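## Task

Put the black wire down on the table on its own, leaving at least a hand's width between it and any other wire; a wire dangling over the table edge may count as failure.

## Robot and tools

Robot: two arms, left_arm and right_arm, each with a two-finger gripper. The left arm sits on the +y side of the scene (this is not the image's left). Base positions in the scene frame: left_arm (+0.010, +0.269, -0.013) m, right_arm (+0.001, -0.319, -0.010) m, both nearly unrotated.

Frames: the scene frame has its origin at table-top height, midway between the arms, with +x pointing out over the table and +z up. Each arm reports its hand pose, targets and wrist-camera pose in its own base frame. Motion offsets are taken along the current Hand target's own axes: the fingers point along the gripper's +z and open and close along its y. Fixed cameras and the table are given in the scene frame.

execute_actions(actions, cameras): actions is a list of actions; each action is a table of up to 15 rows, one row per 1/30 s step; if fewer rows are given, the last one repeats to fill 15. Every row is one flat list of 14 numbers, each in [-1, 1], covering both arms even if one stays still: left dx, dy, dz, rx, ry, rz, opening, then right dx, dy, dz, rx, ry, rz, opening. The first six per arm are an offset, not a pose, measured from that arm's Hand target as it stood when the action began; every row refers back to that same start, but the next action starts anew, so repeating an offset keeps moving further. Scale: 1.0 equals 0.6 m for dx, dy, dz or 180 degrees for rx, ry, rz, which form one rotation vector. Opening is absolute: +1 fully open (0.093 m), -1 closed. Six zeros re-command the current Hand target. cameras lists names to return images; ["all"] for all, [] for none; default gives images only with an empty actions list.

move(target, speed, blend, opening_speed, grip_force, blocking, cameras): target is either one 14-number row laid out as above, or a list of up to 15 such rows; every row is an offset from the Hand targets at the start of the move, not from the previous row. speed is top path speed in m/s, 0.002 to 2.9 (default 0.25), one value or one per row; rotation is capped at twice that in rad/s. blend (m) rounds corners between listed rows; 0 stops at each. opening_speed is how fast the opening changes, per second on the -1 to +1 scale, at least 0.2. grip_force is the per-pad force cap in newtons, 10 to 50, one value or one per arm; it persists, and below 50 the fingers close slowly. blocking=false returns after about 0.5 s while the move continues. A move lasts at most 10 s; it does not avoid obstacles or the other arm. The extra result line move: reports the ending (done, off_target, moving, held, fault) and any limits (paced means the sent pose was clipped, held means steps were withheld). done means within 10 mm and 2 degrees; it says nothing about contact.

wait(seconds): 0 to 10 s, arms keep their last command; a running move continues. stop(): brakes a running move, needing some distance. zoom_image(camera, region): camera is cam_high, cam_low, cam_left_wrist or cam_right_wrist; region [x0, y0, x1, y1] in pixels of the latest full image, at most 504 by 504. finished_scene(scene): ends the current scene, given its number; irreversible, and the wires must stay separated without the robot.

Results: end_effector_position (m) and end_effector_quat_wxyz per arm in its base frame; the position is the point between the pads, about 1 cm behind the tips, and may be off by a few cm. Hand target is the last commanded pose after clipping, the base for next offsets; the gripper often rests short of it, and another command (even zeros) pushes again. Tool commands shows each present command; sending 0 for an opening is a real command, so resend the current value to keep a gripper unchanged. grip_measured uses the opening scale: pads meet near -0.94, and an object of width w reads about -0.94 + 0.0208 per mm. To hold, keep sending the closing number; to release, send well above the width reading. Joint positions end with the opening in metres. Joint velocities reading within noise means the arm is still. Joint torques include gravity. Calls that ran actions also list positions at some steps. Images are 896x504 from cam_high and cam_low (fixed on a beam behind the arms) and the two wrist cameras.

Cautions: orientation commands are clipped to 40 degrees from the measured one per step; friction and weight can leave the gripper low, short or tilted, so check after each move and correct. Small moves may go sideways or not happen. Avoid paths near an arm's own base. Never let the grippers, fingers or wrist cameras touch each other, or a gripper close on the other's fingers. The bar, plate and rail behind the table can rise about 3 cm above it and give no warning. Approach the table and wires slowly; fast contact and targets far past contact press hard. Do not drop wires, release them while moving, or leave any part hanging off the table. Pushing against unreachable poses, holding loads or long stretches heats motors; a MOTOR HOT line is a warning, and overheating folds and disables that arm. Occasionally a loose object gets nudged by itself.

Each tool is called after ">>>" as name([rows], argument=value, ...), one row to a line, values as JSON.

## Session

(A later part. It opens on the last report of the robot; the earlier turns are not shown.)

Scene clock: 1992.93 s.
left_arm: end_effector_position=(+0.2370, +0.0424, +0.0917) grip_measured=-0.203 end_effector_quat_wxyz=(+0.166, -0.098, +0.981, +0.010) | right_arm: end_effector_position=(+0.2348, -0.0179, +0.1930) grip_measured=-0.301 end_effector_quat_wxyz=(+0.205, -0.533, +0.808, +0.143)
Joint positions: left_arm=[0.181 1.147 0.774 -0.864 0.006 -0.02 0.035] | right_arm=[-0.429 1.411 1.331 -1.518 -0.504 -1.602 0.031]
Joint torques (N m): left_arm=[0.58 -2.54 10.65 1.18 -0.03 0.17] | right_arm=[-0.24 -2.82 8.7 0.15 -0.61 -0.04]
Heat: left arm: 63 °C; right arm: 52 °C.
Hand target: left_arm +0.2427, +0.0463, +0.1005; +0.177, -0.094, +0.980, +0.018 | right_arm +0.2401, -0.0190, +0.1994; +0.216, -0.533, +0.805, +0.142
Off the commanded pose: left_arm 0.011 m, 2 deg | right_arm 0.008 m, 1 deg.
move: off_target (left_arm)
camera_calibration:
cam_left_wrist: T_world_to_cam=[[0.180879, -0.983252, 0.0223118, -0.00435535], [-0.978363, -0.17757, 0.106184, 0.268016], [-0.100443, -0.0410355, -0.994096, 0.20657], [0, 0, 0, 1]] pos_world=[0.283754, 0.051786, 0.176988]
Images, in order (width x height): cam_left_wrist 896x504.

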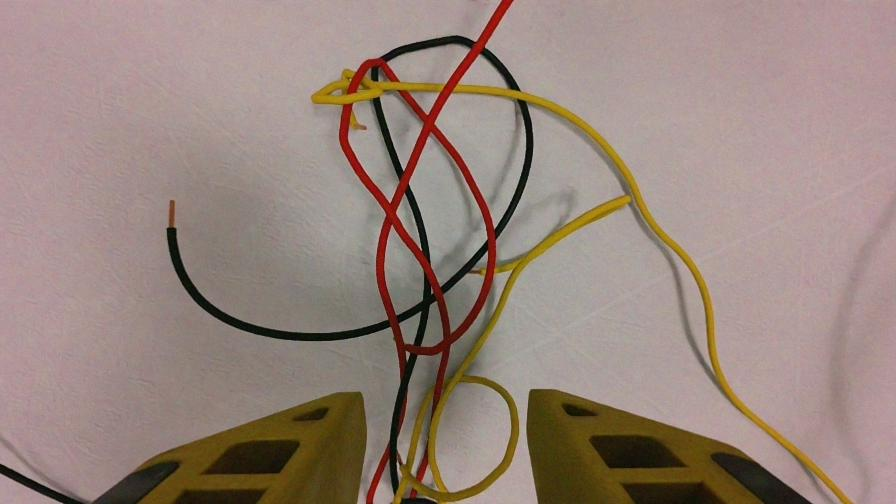

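>>> move(target=[0.0627,0.019,-0.1125,0,0,0,-0.2,0,0,0,0,0,0,-0.3], speed=0.2, cameras=["cam_left_wrist"])

>>> zoom_image(camera="cam_left_wrist", region=[330, 270, 530, 450])

Scene clock: 1999.80 s.
left_arm: end_effector_position=(+0.1782, +0.0461, +0.1399) grip_measured=-0.203 end_effector_quat_wxyz=(+0.162, -0.100, +0.982, +0.020) | right_arm: end_effector_position=(+0.2348, -0.0179, +0.1930) grip_measured=-0.301 end_effector_quat_wxyz=(+0.205, -0.533, +0.808, +0.143)
Joint positions: left_arm=[0.266 0.912 0.86 -1.192 0.014 0.061 0.035] | right_arm=[-0.429 1.411 1.331 -1.518 -0.504 -1.602 0.031]
Joint torques (N m): left_arm=[0.68 -0.85 11.11 1.16 0.21 0.11] | right_arm=[-0.55 -2.77 8.87 0.11 -0.59 -0.07]
Heat: left arm: 62 °C; right arm: 52 °C.
Hand target: left_arm +0.1827, +0.0462, +0.1505; +0.177, -0.094, +0.980, +0.018 | right_arm +0.2401, -0.0190, +0.1994; +0.216, -0.533, +0.805, +0.142
Off the commanded pose: left_arm 0.012 m, 2 deg | right_arm 0.008 m, 1 deg.
move: off_target (left_arm)
camera_calibration:
cam_left_wrist: T_world_to_cam=[[0.186963, -0.982359, 0.00392296, 0.0102988], [-0.976212, -0.185344, 0.112506, 0.205084], [-0.109794, -0.024864, -0.993643, 0.249589], [0, 0, 0, 1]] pos_world=[0.225683, 0.0543338, 0.224889]
Images, in order (width x height): cam_left_wrist 896x504.

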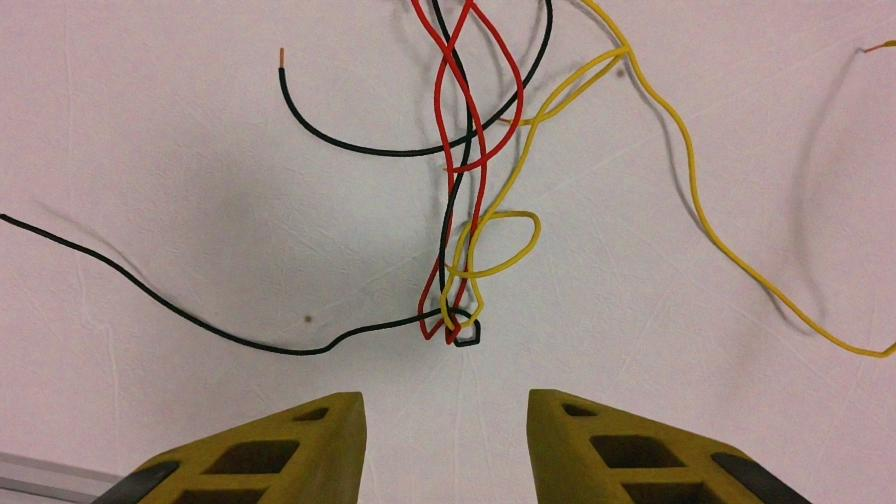

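Scaled by 2.520 from the camera's 896x504 image, which has a finer 1280x720 frame.

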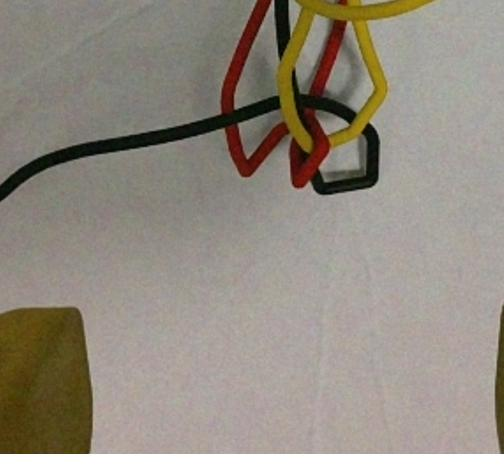

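>>> zoom_image(camera="cam_left_wrist", region=[405, 275, 500, 360])

Scaled by 5.305 from the camera's 896x504 image, which has a finer 1280x720 frame.

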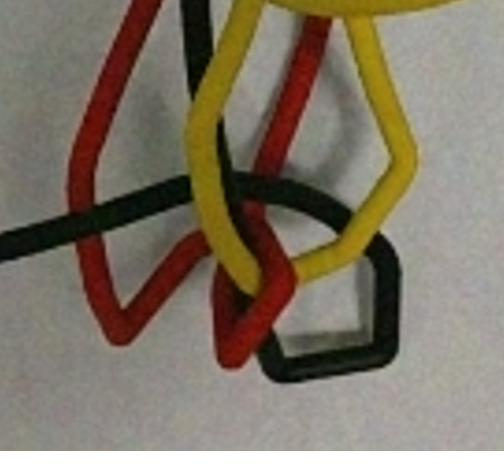

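>>> move([
  [-0.0182,-0.0163,0.1668,0,0,0,-0.35,0,0,0,0,0,0,-0.3],
  [0.0072,-0.0163,0.235,0,0,0,-0.35,0,0,0,0,0,0,-0.3],
], speed=[0.15,0.06], cameras=["cam_left_wrist"])

Scene clock: 2039.03 s.
left_arm: end_effector_position=(+0.2258, +0.0440, +0.0273) grip_measured=-0.347 end_effector_quat_wxyz=(+0.170, -0.089, +0.981, +0.013) | right_arm: end_effector_position=(+0.2348, -0.0179, +0.1930) grip_measured=-0.301 end_effector_quat_wxyz=(+0.205, -0.533, +0.808, +0.143)
Joint positions: left_arm=[0.201 1.172 0.519 -0.575 0.012 0.019 0.029] | right_arm=[-0.429 1.411 1.331 -1.518 -0.504 -1.602 0.031]
Joint torques (N m): left_arm=[-0.21 -0.25 4.53 1.94 -0.01 -0.18] | right_arm=[-0.39 -3.04 8.49 0.19 -0.57 -0.01]
Heat: left arm: 62 °C; right arm: 52 °C.
Hand target: left_arm +0.2290, +0.0454, +0.0170; +0.177, -0.094, +0.980, +0.017 | right_arm +0.2401, -0.0190, +0.1994; +0.216, -0.533, +0.805, +0.142
Off the commanded pose: left_arm 0.011 m, 1 deg | right_arm 0.008 m, 1 deg.
move: off_target (left_arm)
camera_calibration:
cam_left_wrist: T_world_to_cam=[[0.162871, -0.986531, 0.0151595, 0.00514633], [-0.982283, -0.160687, 0.096437, 0.264549], [-0.0927021, -0.0305976, -0.995224, 0.139252], [0, 0, 0, 1]] pos_world=[0.271932, 0.0518474, 0.112996]
Images, in order (width x height): cam_left_wrist 896x504.

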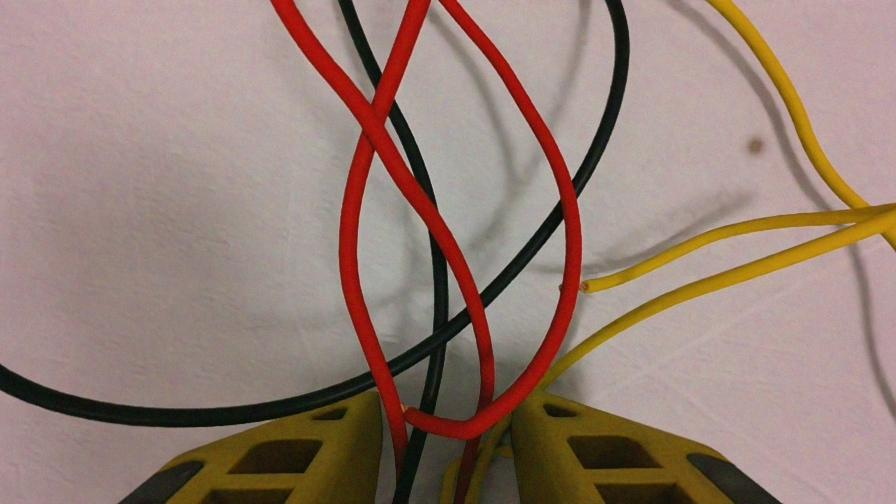

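>>> move([
  [0.0029,0,0.0078,0,0,0,-0.35,0,0,0,0,0,0,-0.3],
  [0.0029,0,0.0078,0,0,0,-1,0,0,0,0,0,0,-0.3],
], speed=0.05, opening_speed=0.5, cameras=["cam_left_wrist"])

Scene clock: 2044.50 s.
left_arm: end_effector_position=(+0.2342, +0.0397, +0.0275) grip_measured=-0.974 end_effector_quat_wxyz=(+0.188, -0.084, +0.979, +0.001) | right_arm: end_effector_position=(+0.2348, -0.0179, +0.1930) grip_measured=-0.301 end_effector_quat_wxyz=(+0.205, -0.533, +0.808, +0.143)
Joint positions: left_arm=[0.196 1.178 0.511 -0.528 0.039 0.018 0] | right_arm=[-0.429 1.411 1.331 -1.518 -0.504 -1.602 0.031]
Joint torques (N m): left_arm=[0.12 -0.03 4.08 1.79 -0.26 -0.16] | right_arm=[-0.55 -2.7 8.46 0.15 -0.51 0]
Heat: left arm: 61 °C; right arm: 52 °C.
Hand target: left_arm +0.2289, +0.0453, +0.0120; +0.177, -0.094, +0.980, +0.017 | right_arm +0.2401, -0.0190, +0.1994; +0.216, -0.533, +0.805, +0.142
Off the commanded pose: left_arm 0.017 m, 3 deg | right_arm 0.008 m, 1 deg.
move: off_target (left_arm); target 2's new opening was sent with left_arm's hand 0.014 m and 1 deg from that target
camera_calibration:
cam_left_wrist: T_world_to_cam=[[0.147865, -0.988218, 0.039518, 0.00239317], [-0.987391, -0.145222, 0.063009, 0.273635], [-0.0565278, -0.0483365, -0.99723, 0.132409], [0, 0, 0, 1]] pos_world=[0.277316, 0.048503, 0.114707]
Images, in order (width x height): cam_left_wrist 896x504.

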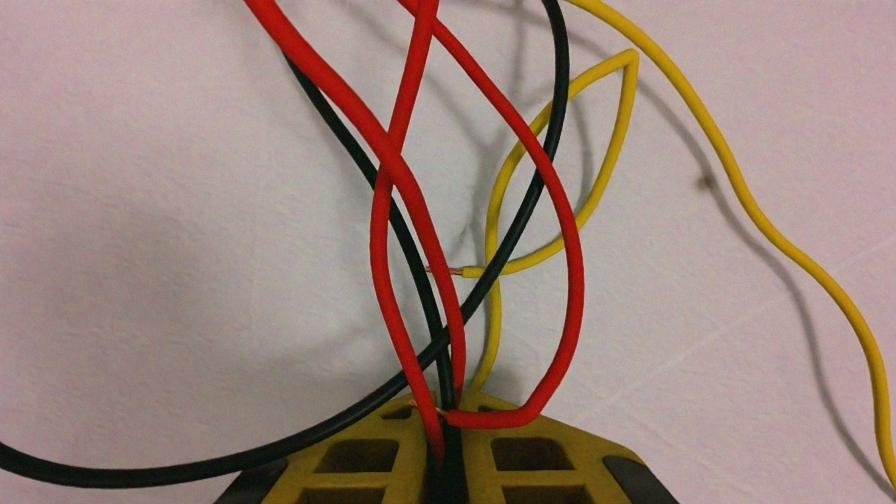

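>>> move([
  [-0.0279,0,-0.075,0,0,0,-1,0,0,0,0,0,0,-0.3],
  [0.0245,-0.4727,-0.0948,0,0,0,-1,0,0,0,0,0,0,-0.3],
], speed=0.12, blend=[0.01,0], cameras=["cam_left_wrist", "cam_high"])

Scene clock: 2054.47 s.
left_arm: end_effector_position=(+0.2422, -0.2339, +0.0530) grip_measured=-0.974 end_effector_quat_wxyz=(+0.163, -0.085, +0.983, +0.021) | right_arm: end_effector_position=(+0.2348, -0.0179, +0.1930) grip_measured=-0.301 end_effector_quat_wxyz=(+0.205, -0.533, +0.808, +0.143)
Joint positions: left_arm=[-0.915 1.733 1.134 -0.826 -0.297 -1.066 0] | right_arm=[-0.429 1.411 1.331 -1.518 -0.504 -1.602 0.031]
Joint torques (N m): left_arm=[-0.08 -6.22 10.74 0.74 -0.36 -0.21] | right_arm=[-0.46 -3.15 8.66 0.19 -0.62 -0.09]
Heat: left arm: 60 °C; right arm: 52 °C.
Hand target: left_arm +0.2497, -0.2396, +0.0598; +0.177, -0.094, +0.980, +0.017 | right_arm +0.2401, -0.0190, +0.1994; +0.216, -0.533, +0.805, +0.142
Off the commanded pose: left_arm 0.012 m, 2 deg | right_arm 0.008 m, 1 deg.
move: off_target (left_arm)
camera_calibration:
cam_left_wrist: T_world_to_cam=[[0.158555, -0.987347, -0.00253725, -0.270323], [-0.98133, -0.157872, 0.10985, 0.233275], [-0.108861, -0.0149274, -0.993945, 0.165405], [0, 0, 0, 1]] pos_world=[0.289787, -0.227605, 0.138092]
Images, in order (width x height): cam_high 896x504, cam_left_wrist 896x504.

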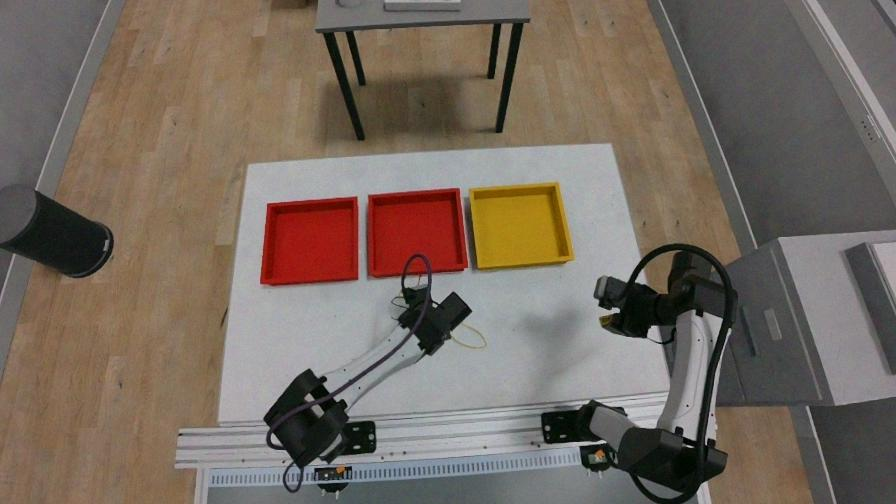

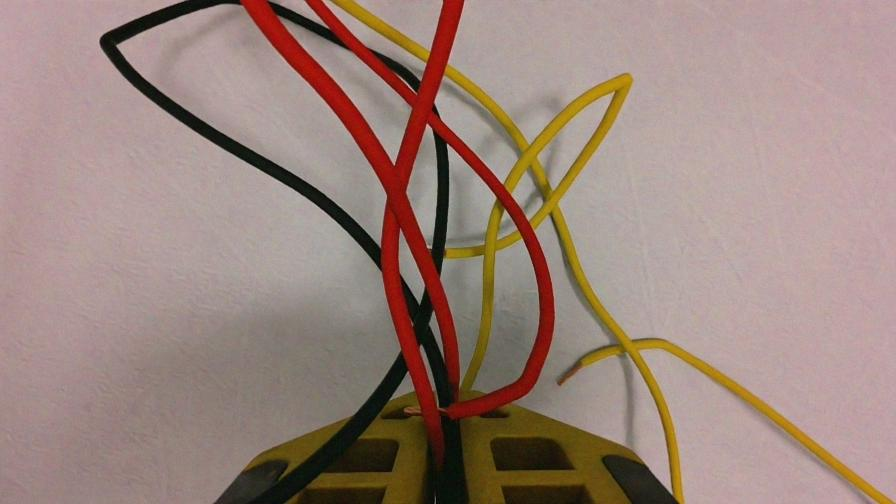

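>>> move([
  [0.0175,0,0.047,0,0,0,-1,0,0,0,0,0,0,-0.3],
  [0.0175,0,0.047,0,0,0,-0.3,0,0,0,0,0,0,-0.3],
  [-0.02,0,-0.12,0,0,0,-0.3,0,0,0,0,0,0,-0.3],
], speed=0.12, opening_speed=0.6, cameras=["cam_left_wrist"])

Scene clock: 2067.87 s.
left_arm: end_effector_position=(+0.2314, -0.2375, +0.1147) grip_measured=-0.303 end_effector_quat_wxyz=(+0.157, -0.085, +0.983, +0.034) | right_arm: end_effector_position=(+0.2348, -0.0179, +0.1930) grip_measured=-0.301 end_effector_quat_wxyz=(+0.205, -0.533, +0.808, +0.143)
Joint positions: left_arm=[-0.952 1.695 1.345 -1.118 -0.305 -1.108 0.031] | right_arm=[-0.429 1.411 1.331 -1.518 -0.504 -1.602 0.031]
Joint torques (N m): left_arm=[-0.34 -8.99 10.51 0.6 -0.31 -0.22] | right_arm=[-0.35 -3.08 8.42 0.21 -0.54 -0.03]
Heat: left arm: 59 °C; right arm: 52 °C.
Hand target: left_arm +0.2360, -0.2423, +0.1314; +0.176, -0.094, +0.980, +0.018 | right_arm +0.2401, -0.0190, +0.1994; +0.216, -0.533, +0.805, +0.142
Off the commanded pose: left_arm 0.018 m, 3 deg | right_arm 0.008 m, 1 deg.
move: off_target (left_arm)
camera_calibration:
cam_left_wrist: T_world_to_cam=[[0.162365, -0.986263, -0.0303922, -0.269431], [-0.978891, -0.164873, 0.120784, 0.211816], [-0.124136, 0.0101396, -0.992213, 0.23479], [0, 0, 0, 1]] pos_world=[0.280237, -0.233188, 0.199189]
Images, in order (width x height): cam_left_wrist 896x504.

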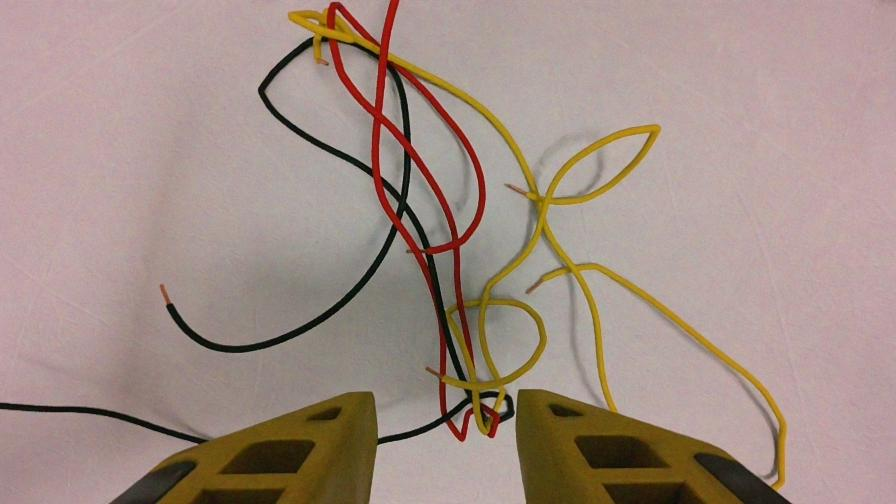

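>>> zoom_image(camera="cam_left_wrist", region=[420, 350, 530, 460])

>>> zoom_image(camera="cam_left_wrist", region=[250, 0, 490, 260])

Scaled by 4.582 from the camera's 896x504 image, which has a finer 1280x720 frame.

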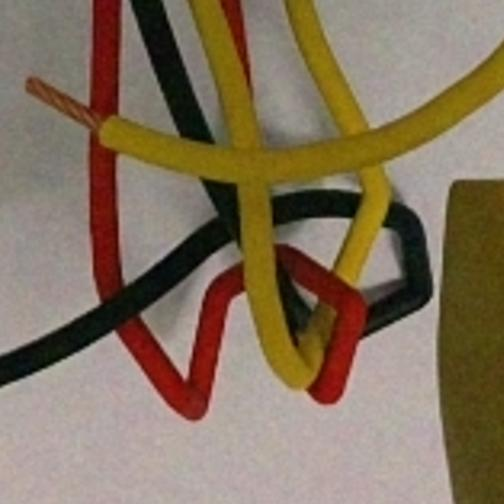

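Scaled by 1.938 from the camera's 896x504 image, which has a finer 1280x720 frame.

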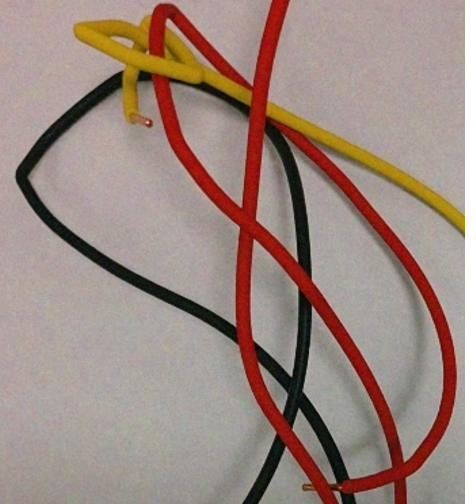

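>>> move(target=[-0.0703,0.099,0.1355,0.2196,0.0099,0.6397,-0.5,0,0,0,0,0,0,-0.3], speed=0.3, cameras=["cam_left_wrist"])

Scene clock: 2171.67 s.
left_arm: end_effector_position=(+0.2851, -0.1666, +0.0647) grip_measured=-0.497 end_effector_quat_wxyz=(+0.074, +0.811, +0.568, -0.120) | right_arm: end_effector_position=(+0.2348, -0.0179, +0.1930) grip_measured=-0.301 end_effector_quat_wxyz=(+0.205, -0.533, +0.808, +0.143)
Joint positions: left_arm=[-0.386 1.822 1.306 -1.061 0.283 1.534 0.021] | right_arm=[-0.429 1.411 1.331 -1.518 -0.504 -1.602 0.031]
Joint torques (N m): left_arm=[0.64 -6.76 10.43 0.32 0.49 0.17] | right_arm=[-0.54 -2.99 8.58 0.16 -0.61 -0.15]
Heat: left arm: 64 °C; right arm: 52 °C.
Hand target: left_arm +0.2915, -0.1710, +0.0701; +0.086, +0.814, +0.561, -0.125 | right_arm +0.2401, -0.0190, +0.1994; +0.216, -0.533, +0.805, +0.142
Off the commanded pose: left_arm 0.009 m, 2 deg | right_arm 0.008 m, 1 deg.
move: done
camera_calibration:
cam_left_wrist: T_world_to_cam=[[-0.933535, 0.357447, 0.0272756, 0.322831], [0.357167, 0.920883, 0.156226, 0.0798688], [0.0307249, 0.155584, -0.987345, 0.170897], [0, 0, 0, 1]] pos_world=[0.267597, -0.215534, 0.147452]
Images, in order (width x height): cam_left_wrist 896x504.

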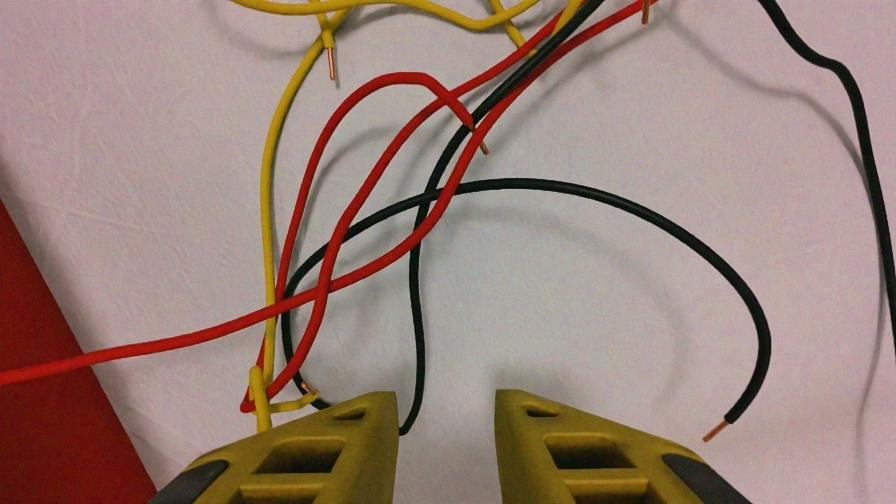

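>>> move(target=[0.024,-0.0043,0.0973,0,0,0,-0.5,0,0,0,0,0,0,-0.3], speed=0.1, cameras=["cam_left_wrist"])

Scene clock: 2180.80 s.
left_arm: end_effector_position=(+0.2864, -0.1677, +0.0266) grip_measured=-0.498 end_effector_quat_wxyz=(+0.076, +0.810, +0.568, -0.122) | right_arm: end_effector_position=(+0.2348, -0.0179, +0.1930) grip_measured=-0.301 end_effector_quat_wxyz=(+0.205, -0.533, +0.808, +0.143)
Joint positions: left_arm=[-0.385 1.877 1.215 -0.915 0.288 1.535 0.021] | right_arm=[-0.429 1.411 1.331 -1.518 -0.504 -1.602 0.031]
Joint torques (N m): left_arm=[-0.38 -5.44 3.37 1.16 0.4 0.03] | right_arm=[-0.53 -3.11 8.44 0.12 -0.6 -0.03]
Heat: left arm: 65 °C; right arm: 52 °C.
Hand target: left_arm +0.2877, -0.1736, +0.0101; +0.086, +0.814, +0.561, -0.125 | right_arm +0.2401, -0.0190, +0.1994; +0.216, -0.533, +0.805, +0.142
Off the commanded pose: left_arm 0.018 m, 1 deg | right_arm 0.008 m, 1 deg.
move: off_target (left_arm)
camera_calibration:
cam_left_wrist: T_world_to_cam=[[-0.933522, 0.357541, 0.0264925, 0.325522], [0.357278, 0.921595, 0.151708, 0.0865382], [0.0298264, 0.151088, -0.98807, 0.132893], [0, 0, 0, 1]] pos_world=[0.268999, -0.216219, 0.109555]
Images, in order (width x height): cam_left_wrist 896x504.

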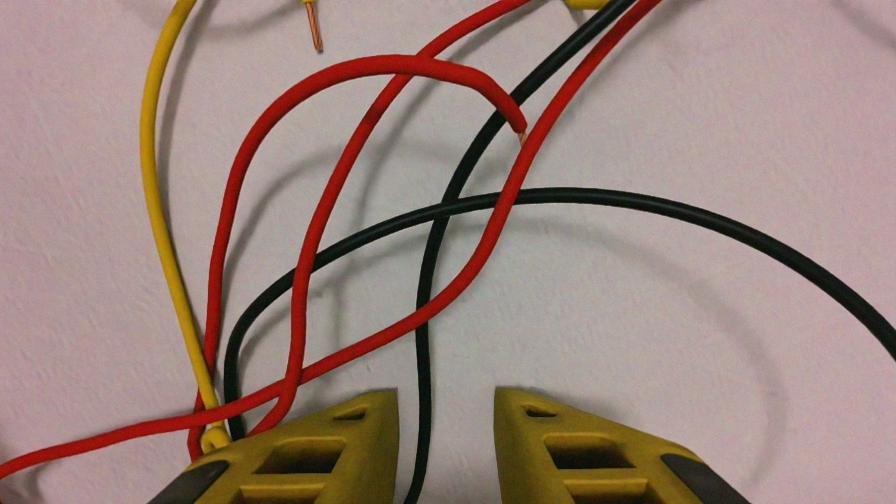

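>>> move([
  [0.003,0,0.0095,0,0,0,-0.5,0,0,0,0,0,0,-0.3],
  [0.003,0,0.0095,0,0,0,-1,0,0,0,0,0,0,-0.3],
], speed=0.05, opening_speed=0.6, cameras=["cam_left_wrist"])

Scene clock: 2186.03 s.
left_arm: end_effector_position=(+0.2934, -0.1704, +0.0262) grip_measured=-0.978 end_effector_quat_wxyz=(+0.092, +0.811, +0.567, -0.115) | right_arm: end_effector_position=(+0.2348, -0.0179, +0.1930) grip_measured=-0.301 end_effector_quat_wxyz=(+0.205, -0.533, +0.808, +0.143)
Joint positions: left_arm=[-0.382 1.875 1.209 -0.876 0.294 1.535 0] | right_arm=[-0.429 1.411 1.331 -1.518 -0.504 -1.602 0.031]
Joint torques (N m): left_arm=[-0.59 -4.66 2.89 1.04 0.41 0.05] | right_arm=[-0.36 -3.03 8.53 0.19 -0.6 -0.06]
Heat: left arm: 63 °C; right arm: 52 °C.
Hand target: left_arm +0.2878, -0.1735, +0.0041; +0.086, +0.814, +0.561, -0.125 | right_arm +0.2401, -0.0190, +0.1994; +0.216, -0.533, +0.805, +0.142
Off the commanded pose: left_arm 0.023 m, 2 deg | right_arm 0.008 m, 1 deg.
move: off_target (left_arm); target 2's new opening was sent with left_arm's hand 0.023 m and 1 deg from that target
camera_calibration:
cam_left_wrist: T_world_to_cam=[[-0.934865, 0.354902, -0.00851187, 0.33389], [0.349987, 0.925405, 0.145381, 0.0895653], [0.0594728, 0.132932, -0.989339, 0.120937], [0, 0, 0, 1]] pos_world=[0.273603, -0.217459, 0.109469]
Images, in order (width x height): cam_left_wrist 896x504.

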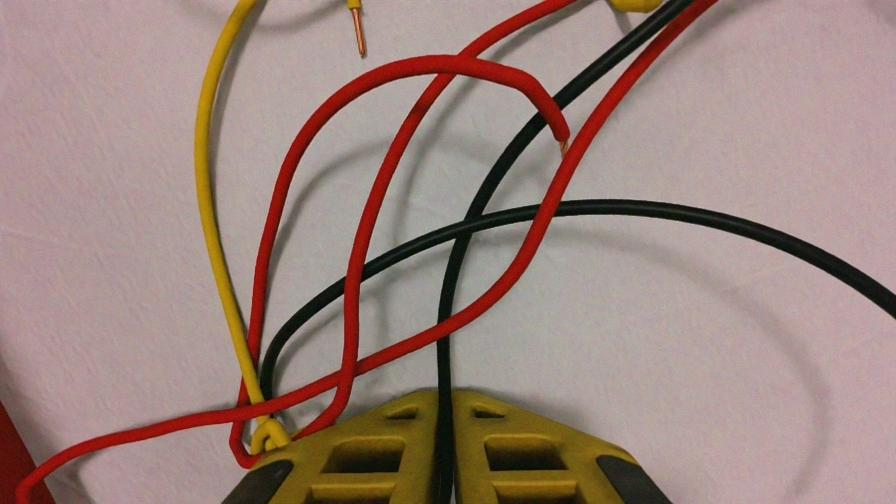

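>>> move([
  [0,0,0,0,0,0,-0.5,0,0,0,0,0,0,-0.3],
  [-0.03,0,-0.0954,0,0,0,-0.5,0,0,0,0,0,0,-0.3],
  [0.0075,-0.1748,-0.1173,0,0,0,-0.5,0,0,0,0,0,0,-0.3],
], speed=0.15, blend=[0,0.02,0], opening_speed=1.0, cameras=["cam_left_wrist"])

Scene clock: 2251.17 s.
left_arm: end_effector_position=(+0.2037, -0.1140, +0.0691) grip_measured=-0.503 end_effector_quat_wxyz=(+0.083, +0.811, +0.566, -0.121) | right_arm: end_effector_position=(+0.2348, -0.0179, +0.1930) grip_measured=-0.301 end_effector_quat_wxyz=(+0.205, -0.533, +0.808, +0.143)
Joint positions: left_arm=[-0.3 1.46 0.931 -1.061 0.294 1.625 0.021] | right_arm=[-0.429 1.411 1.331 -1.518 -0.504 -1.602 0.031]
Joint torques (N m): left_arm=[0.61 -6.02 5.74 0.29 0.34 0.16] | right_arm=[-0.79 -3.11 8.59 0.09 -0.52 0.01]
Heat: left arm: 54 °C; right arm: 53 °C.
Hand target: left_arm +0.1987, -0.1126, +0.0700; +0.086, +0.814, +0.561, -0.125 | right_arm +0.2401, -0.0190, +0.1994; +0.216, -0.533, +0.805, +0.142
Off the commanded pose: left_arm 0.005 m, 1 deg | right_arm 0.008 m, 1 deg.
move: done
camera_calibration:
cam_left_wrist: T_world_to_cam=[[-0.933331, 0.358782, 0.0129575, 0.229006], [0.356754, 0.922803, 0.145467, 0.0608162], [0.0402339, 0.140392, -0.989278, 0.165957], [0, 0, 0, 1]] pos_world=[0.185365, -0.161584, 0.152364]
Images, in order (width x height): cam_left_wrist 896x504.

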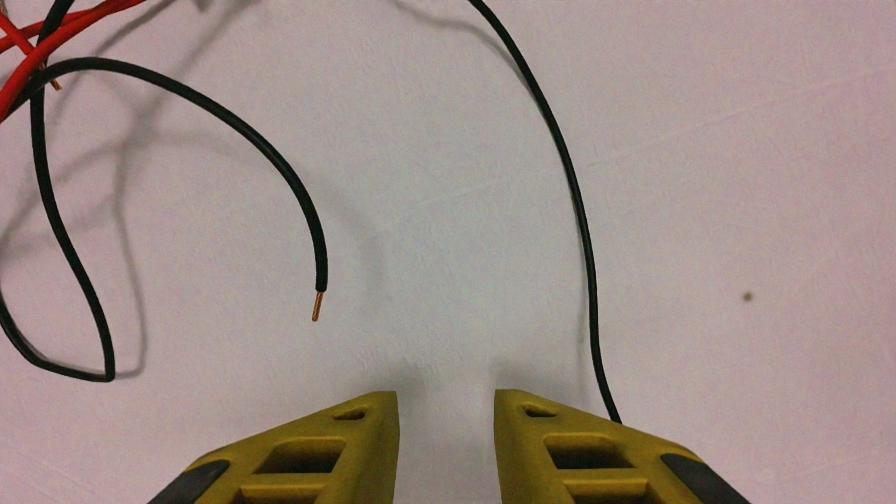

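>>> move([
  [-0.065,0.0498,-0.0147,0,0,0,-0.3,0,0,0,0,0,0,-0.3],
  [-0.046,0.0498,0.0458,0,0,0,-0.3,0,0,0,0,0,0,-0.3],
], speed=0.1, blend=[0.005,0], cameras=["cam_left_wrist"])

Scene clock: 2266.43 s.
left_arm: end_effector_position=(+0.2168, -0.1538, +0.0558) grip_measured=-0.303 end_effector_quat_wxyz=(+0.087, +0.816, +0.558, -0.119) | right_arm: end_effector_position=(+0.2348, -0.0179, +0.1930) grip_measured=-0.301 end_effector_quat_wxyz=(+0.205, -0.533, +0.808, +0.143)
Joint positions: left_arm=[-0.433 1.563 0.972 -0.952 0.294 1.505 0.031] | right_arm=[-0.429 1.411 1.331 -1.518 -0.504 -1.602 0.031]
Joint torques (N m): left_arm=[-0.09 -4.83 6 0.6 0.34 -0.14] | right_arm=[-0.62 -2.93 8.66 0.17 -0.58 -0.09]
Heat: left arm: 54 °C; right arm: 53 °C.
Hand target: left_arm +0.2144, -0.1555, +0.0520; +0.086, +0.814, +0.561, -0.125 | right_arm +0.2401, -0.0190, +0.1994; +0.216, -0.533, +0.805, +0.142
Off the commanded pose: left_arm 0.005 m, 1 deg | right_arm 0.008 m, 1 deg.
move: done
camera_calibration:
cam_left_wrist: T_world_to_cam=[[-0.926767, 0.375634, 0.00149393, 0.257573], [0.371867, 0.916896, 0.144974, 0.0906404], [0.0530873, 0.134912, -0.989434, 0.154222], [0, 0, 0, 1]] pos_world=[0.196817, -0.200667, 0.139067]
Images, in order (width x height): cam_left_wrist 896x504.

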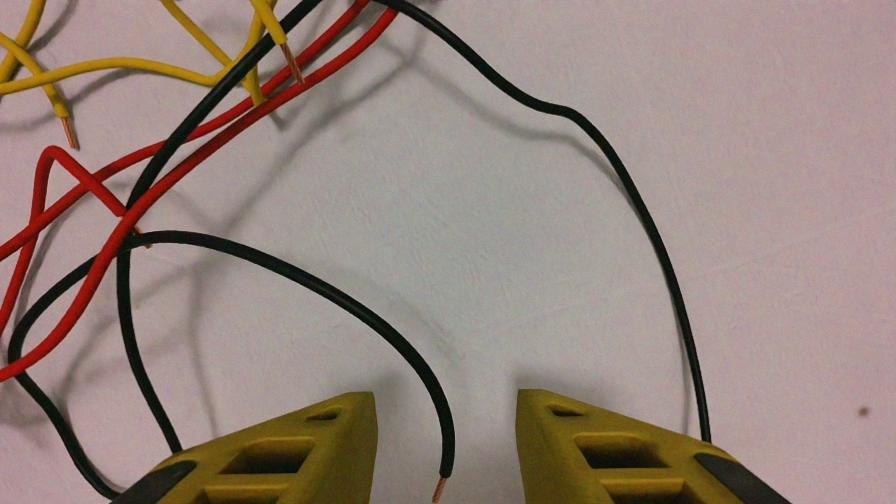

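>>> move(target=[0,0,0,0,0,0,-1,0,0,0,0,0,0,-0.3], opening_speed=0.6, cameras=["cam_left_wrist"])

Scene clock: 2271.30 s.
left_arm: end_effector_position=(+0.2170, -0.1539, +0.0558) grip_measured=-0.978 end_effector_quat_wxyz=(+0.087, +0.816, +0.559, -0.118) | right_arm: end_effector_position=(+0.2348, -0.0179, +0.1930) grip_measured=-0.301 end_effector_quat_wxyz=(+0.205, -0.533, +0.808, +0.143)
Joint positions: left_arm=[-0.433 1.563 0.972 -0.951 0.294 1.504 0] | right_arm=[-0.429 1.411 1.331 -1.518 -0.504 -1.602 0.031]
Joint torques (N m): left_arm=[-0.17 -4.89 6 0.6 0.37 -0.14] | right_arm=[-0.23 -3.14 8.47 0.21 -0.56 -0.09]
Heat: left arm: 53 °C; right arm: 53 °C.
Hand target: left_arm +0.2145, -0.1555, +0.0520; +0.086, +0.814, +0.561, -0.125 | right_arm +0.2401, -0.0190, +0.1994; +0.216, -0.533, +0.805, +0.142
Off the commanded pose: left_arm 0.005 m, 1 deg | right_arm 0.008 m, 1 deg.
move: done
camera_calibration:
cam_left_wrist: T_world_to_cam=[[-0.927073, 0.374881, 0.000917375, 0.257691], [0.371046, 0.917235, 0.144931, 0.0909302], [0.0534903, 0.134702, -0.989441, 0.154109], [0, 0, 0, 1]] pos_world=[0.196916, -0.200767, 0.139067]
Images, in order (width x height): cam_left_wrist 896x504.

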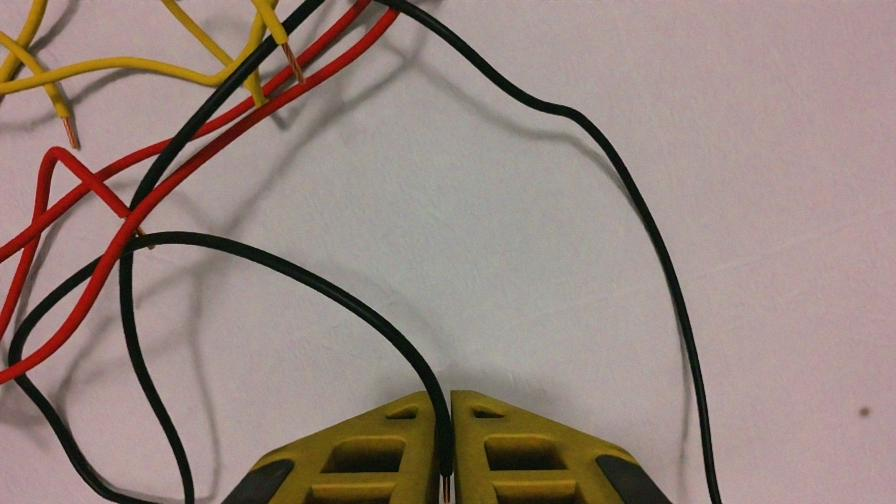

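>>> move([
  [-0.019,0,-0.0604,0,0,0,-1,0,0,0,0,0,0,-0.3],
  [0.179,-0.043,-0.1228,-0.0534,-0.0441,-0.1079,-1,0,0,0,0,0,0,-0.3],
  [0.3212,-0.0732,-0.1675,-0.1068,-0.0882,-0.2158,-1,0,0,0,0,0,0,-0.3],
], speed=0.1, blend=[0.02,0.03,0], cameras=["cam_left_wrist", "cam_high"])

>>> zoom_image(camera="cam_high", region=[290, 260, 500, 390])

Scene clock: 2286.03 s.
left_arm: end_effector_position=(+0.2417, +0.0576, +0.0834) grip_measured=-0.978 end_effector_quat_wxyz=(+0.232, +0.528, +0.800, -0.165) | right_arm: end_effector_position=(+0.2348, -0.0179, +0.1930) grip_measured=-0.301 end_effector_quat_wxyz=(+0.205, -0.533, +0.808, +0.143)
Joint positions: left_arm=[0.602 1.589 1.027 -1.159 0.561 1.812 0] | right_arm=[-0.429 1.411 1.331 -1.518 -0.504 -1.602 0.031]
Joint torques (N m): left_arm=[0.7 -4.52 9.69 -0.01 0.63 0.22] | right_arm=[-0.55 -3 8.57 0.13 -0.58 -0.02]
Heat: left arm: 54 °C; right arm: 53 °C.
Hand target: left_arm +0.2493, +0.0601, +0.0903; +0.246, +0.533, +0.794, -0.161 | right_arm +0.2401, -0.0190, +0.1994; +0.216, -0.533, +0.805, +0.142
Off the commanded pose: left_arm 0.011 m, 2 deg | right_arm 0.008 m, 1 deg.
move: off_target (left_arm); blend cut to 0.019 m at target 1
camera_calibration:
cam_left_wrist: T_world_to_cam=[[-0.927835, -0.372107, 0.0256795, 0.242472], [-0.371964, 0.917976, -0.137702, 0.0869117], [0.0276669, -0.137317, -0.990141, 0.173709], [0, 0, 0, 1]] pos_world=[0.252496, 0.0342958, 0.177738]
Images, in order (width x height): cam_high 896x504, cam_left_wrist 896x504.

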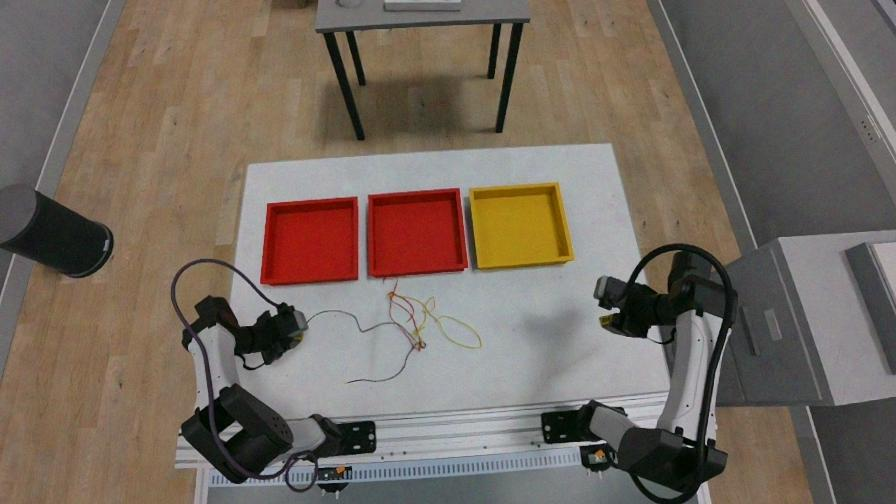

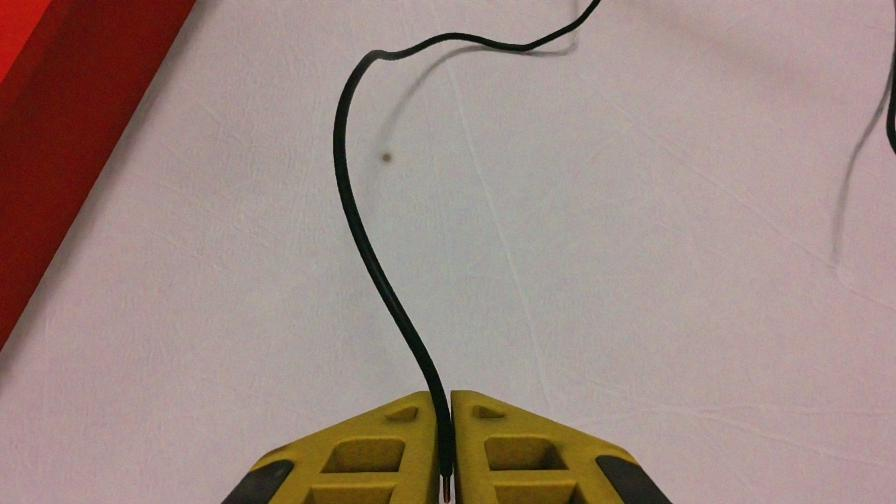

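Scaled by 2.400 from the camera's 896x504 image, which has a finer 1280x720 frame.

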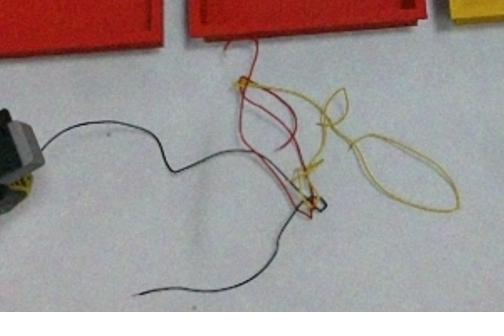

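>>> move(target=[0,0,0,0,0,0,-1,-0.3375,0.2848,0.3285,0,0,0,-0.5], speed=0.25, cameras=["cam_right_wrist"])

Scene clock: 2296.57 s.
left_arm: end_effector_position=(+0.2417, +0.0575, +0.0835) grip_measured=-0.978 end_effector_quat_wxyz=(+0.232, +0.528, +0.800, -0.166) | right_arm: end_effector_position=(+0.1819, +0.2885, +0.1203) grip_measured=-0.499 end_effector_quat_wxyz=(+0.196, -0.537, +0.809, +0.139)
Joint positions: left_arm=[0.602 1.589 1.027 -1.159 0.561 1.812 0] | right_arm=[0.95 1.425 1.028 -0.701 -0.117 -0.193 0.021]
Joint torques (N m): left_arm=[0.55 -4.55 9.8 -0.02 0.64 0.19] | right_arm=[0.8 -3.79 9.77 1.48 0.11 0.14]
Heat: left arm: 54 °C; right arm: 53 °C.
Hand target: left_arm +0.2493, +0.0601, +0.0903; +0.246, +0.532, +0.794, -0.161 | right_arm +0.1900, +0.2999, +0.1298; +0.216, -0.533, +0.805, +0.142
Off the commanded pose: left_arm 0.011 m, 2 deg | right_arm 0.017 m, 2 deg.
move: off_target (left_arm, right_arm)
camera_calibration:
cam_right_wrist: T_world_to_cam=[[0.920839, -0.388593, -0.032418, -0.0510114], [-0.389942, -0.917789, -0.0748937, 0.387862], [-0.000649688, 0.0816062, -0.996664, 0.182945], [0, 0, 0, 1]] pos_world=[0.198336, 0.321223, 0.209729]
Images, in order (width x height): cam_right_wrist 896x504.

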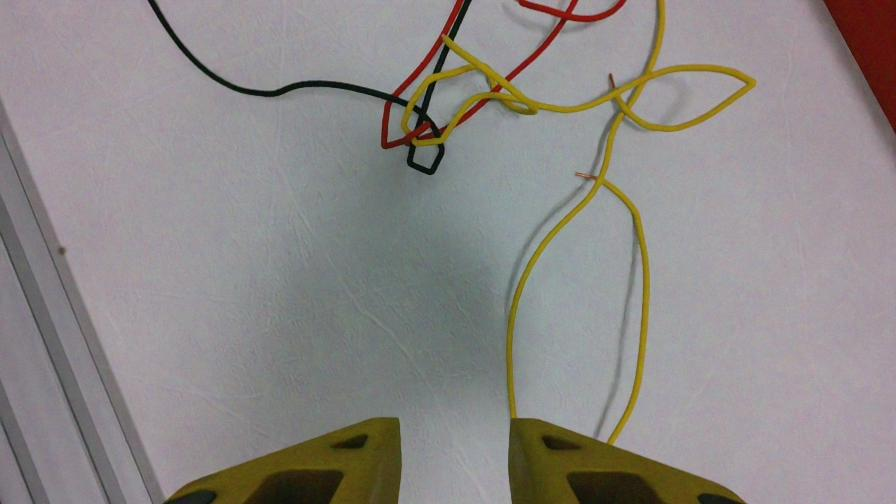

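>>> zoom_image(camera="cam_right_wrist", region=[365, 60, 485, 180])

Scaled by 4.200 from the camera's 896x504 image, which has a finer 1280x720 frame.

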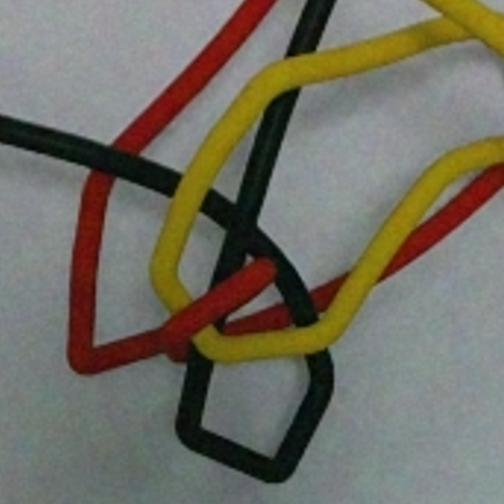

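>>> move(target=[0,0,0,0,0,0,-1,-0.139,-0.056,0.176,0.0976,0.0567,0.2133,-0.65], speed=0.2, cameras=["cam_right_wrist"])

Scene clock: 2333.00 s.
left_arm: end_effector_position=(+0.2417, +0.0575, +0.0835) grip_measured=-0.978 end_effector_quat_wxyz=(+0.232, +0.528, +0.800, -0.166) | right_arm: end_effector_position=(+0.2665, +0.3969, +0.0780) grip_measured=-0.649 end_effector_quat_wxyz=(+0.157, -0.216, +0.963, +0.038)
Joint positions: left_arm=[0.602 1.589 1.027 -1.159 0.561 1.812 0] | right_arm=[1.041 2.137 1.787 -0.947 0.176 0.576 0.014]
Joint torques (N m): left_arm=[0.53 -4.53 9.78 -0.01 0.56 0.18] | right_arm=[0.55 -9.02 9.5 0.76 0.4 0.14]
Heat: left arm: 56 °C; right arm: 55 °C.
Hand target: left_arm +0.2493, +0.0601, +0.0903; +0.246, +0.532, +0.794, -0.161 | right_arm +0.2699, +0.4018, +0.0801; +0.164, -0.212, +0.963, +0.036
Off the commanded pose: left_arm 0.011 m, 2 deg | right_arm 0.006 m, 1 deg.
move: off_target (left_arm)
camera_calibration:
cam_right_wrist: T_world_to_cam=[[0.421172, -0.906702, -0.0224946, 0.249868], [-0.902753, -0.421471, 0.0860192, 0.444279], [-0.0874746, -0.0159218, -0.99604, 0.193708], [0, 0, 0, 1]] pos_world=[0.312782, 0.416891, 0.160345]
Images, in order (width x height): cam_right_wrist 896x504.

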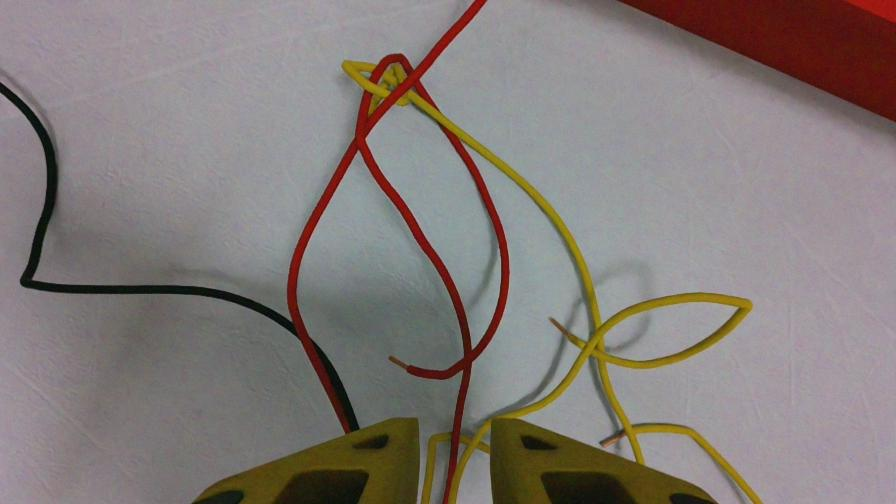

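>>> move(target=[0,0,0,0,0,0,-1,0.0008,-0.0025,0.112,0,0,0,-0.65], speed=0.1, cameras=["cam_right_wrist"])

Scene clock: 2344.20 s.
left_arm: end_effector_position=(+0.2417, +0.0574, +0.0835) grip_measured=-0.978 end_effector_quat_wxyz=(+0.232, +0.527, +0.800, -0.166) | right_arm: end_effector_position=(+0.2820, +0.4102, +0.0230) grip_measured=-0.649 end_effector_quat_wxyz=(+0.158, -0.216, +0.963, +0.037)
Joint positions: left_arm=[0.602 1.589 1.027 -1.159 0.561 1.812 0] | right_arm=[1.028 2.258 1.762 -0.799 0.176 0.561 0.014]
Joint torques (N m): left_arm=[0.43 -4.46 9.98 -0.01 0.6 0.18] | right_arm=[-1.09 -9.87 5.97 1.09 0.28 -0.04]
Heat: left arm: 57 °C; right arm: 54 °C.
Hand target: left_arm +0.2493, +0.0601, +0.0904; +0.246, +0.532, +0.794, -0.161 | right_arm +0.2902, +0.4096, +0.0165; +0.164, -0.212, +0.963, +0.036
Off the commanded pose: left_arm 0.011 m, 2 deg | right_arm 0.011 m, 1 deg.
move: off_target (left_arm, right_arm)
camera_calibration:
cam_right_wrist: T_world_to_cam=[[0.42217, -0.906319, -0.0189177, 0.253702], [-0.9026, -0.422192, 0.0840623, 0.468912], [-0.0841742, -0.0184135, -0.996281, 0.140695], [0, 0, 0, 1]] pos_world=[0.327978, 0.430496, 0.105554]
Images, in order (width x height): cam_right_wrist 896x504.

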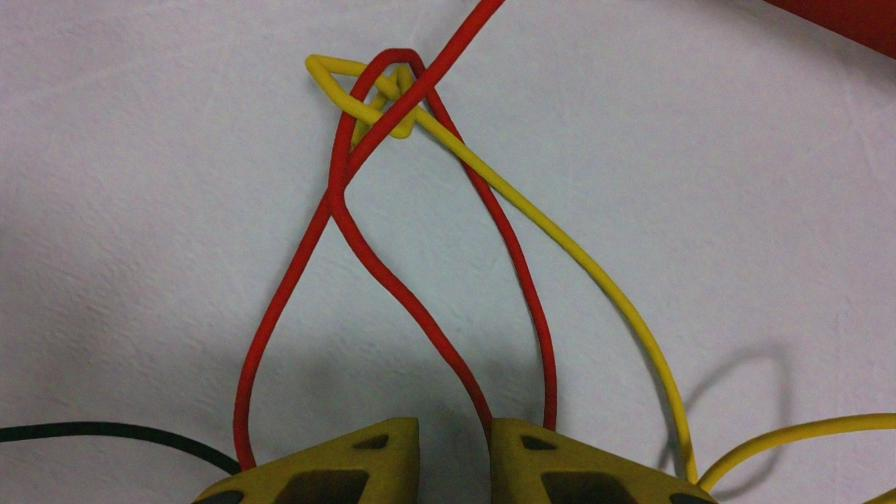

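>>> move([
  [0,0,0,0,0,0,-1,-0.011,0,-0.0315,0,0,0,-0.65],
  [0,0,0,0,0,0,-1,-0.0455,0.0117,-0.0193,0,0,0,-0.65],
  [0,0,0,0,0,0,-1,-0.0328,0.0117,0.0168,0,0,0,-0.65],
], speed=0.1, cameras=["cam_right_wrist"])

Scene clock: 2354.70 s.
left_arm: end_effector_position=(+0.2417, +0.0574, +0.0835) grip_measured=-0.978 end_effector_quat_wxyz=(+0.232, +0.527, +0.800, -0.166) | right_arm: end_effector_position=(+0.3008, +0.4267, +0.0217) grip_measured=-0.649 end_effector_quat_wxyz=(+0.162, -0.215, +0.962, +0.038)
Joint positions: left_arm=[0.602 1.589 1.027 -1.159 0.561 1.812 0] | right_arm=[1.013 2.353 1.918 -0.849 0.176 0.548 0.014]
Joint torques (N m): left_arm=[0.55 -4.44 9.69 0 0.62 0.13] | right_arm=[-0.75 -10.28 6.16 0.99 0.33 0]
Heat: left arm: 57 °C; right arm: 53 °C.
Hand target: left_arm +0.2493, +0.0601, +0.0904; +0.246, +0.532, +0.794, -0.161 | right_arm +0.3072, +0.4252, +0.0136; +0.164, -0.212, +0.963, +0.036
Off the commanded pose: left_arm 0.011 m, 2 deg | right_arm 0.010 m, 0 deg.
move: off_target (left_arm)
camera_calibration:
cam_right_wrist: T_world_to_cam=[[0.420261, -0.907177, -0.0202546, 0.261677], [-0.904109, -0.420531, 0.0757708, 0.492812], [-0.0772552, -0.0135311, -0.99692, 0.137036], [0, 0, 0, 1]] pos_world=[0.34617, 0.446485, 0.104573]
Images, in order (width x height): cam_right_wrist 896x504.

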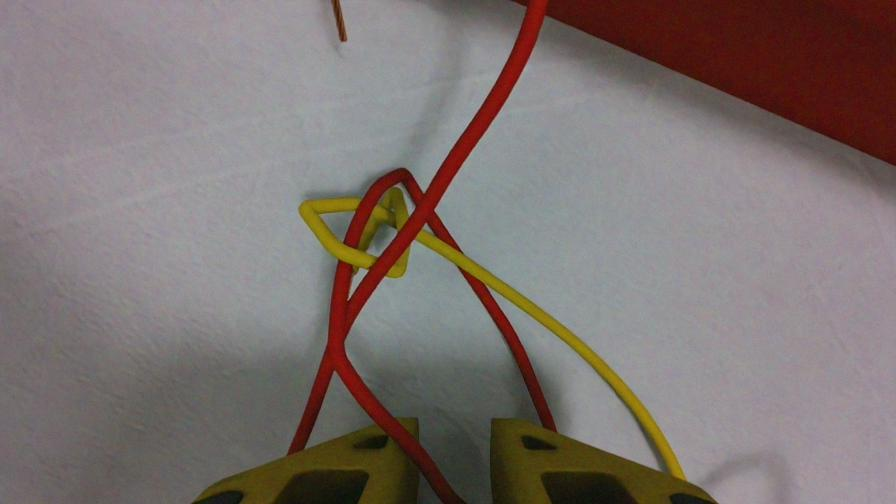

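>>> move(target=[0,0,0,0,0,0,-1,0,0,0,0,0,0,-1], opening_speed=0.5, cameras=["cam_right_wrist"])

Scene clock: 2363.60 s.
left_arm: end_effector_position=(+0.2417, +0.0574, +0.0835) grip_measured=-0.978 end_effector_quat_wxyz=(+0.232, +0.527, +0.800, -0.166) | right_arm: end_effector_position=(+0.3011, +0.4272, +0.0219) grip_measured=-0.983 end_effector_quat_wxyz=(+0.163, -0.215, +0.962, +0.039)
Joint positions: left_arm=[0.602 1.589 1.027 -1.159 0.561 1.812 0] | right_arm=[1.013 2.353 1.918 -0.846 0.176 0.547 0]
Joint torques (N m): left_arm=[0.61 -4.49 9.65 0.04 0.64 0.18] | right_arm=[-0.92 -10.69 6.06 1.08 0.21 0.01]
Heat: left arm: 57 °C; right arm: 51 °C.
Hand target: left_arm +0.2493, +0.0601, +0.0904; +0.246, +0.532, +0.794, -0.161 | right_arm +0.3072, +0.4253, +0.0136; +0.164, -0.212, +0.963, +0.036
Off the commanded pose: left_arm 0.011 m, 2 deg | right_arm 0.010 m, 1 deg.
move: off_target (left_arm)
camera_calibration:
cam_right_wrist: T_world_to_cam=[[0.421026, -0.906797, -0.0213783, 0.261646], [-0.903888, -0.421408, 0.0734986, 0.49369], [-0.0756573, -0.0116213, -0.997066, 0.135969], [0, 0, 0, 1]] pos_world=[0.346368, 0.446885, 0.104878]
Images, in order (width x height): cam_right_wrist 896x504.

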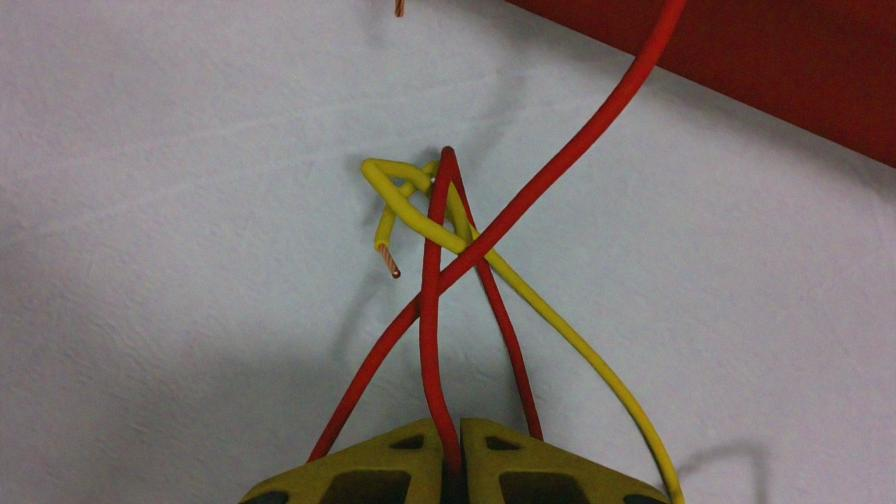

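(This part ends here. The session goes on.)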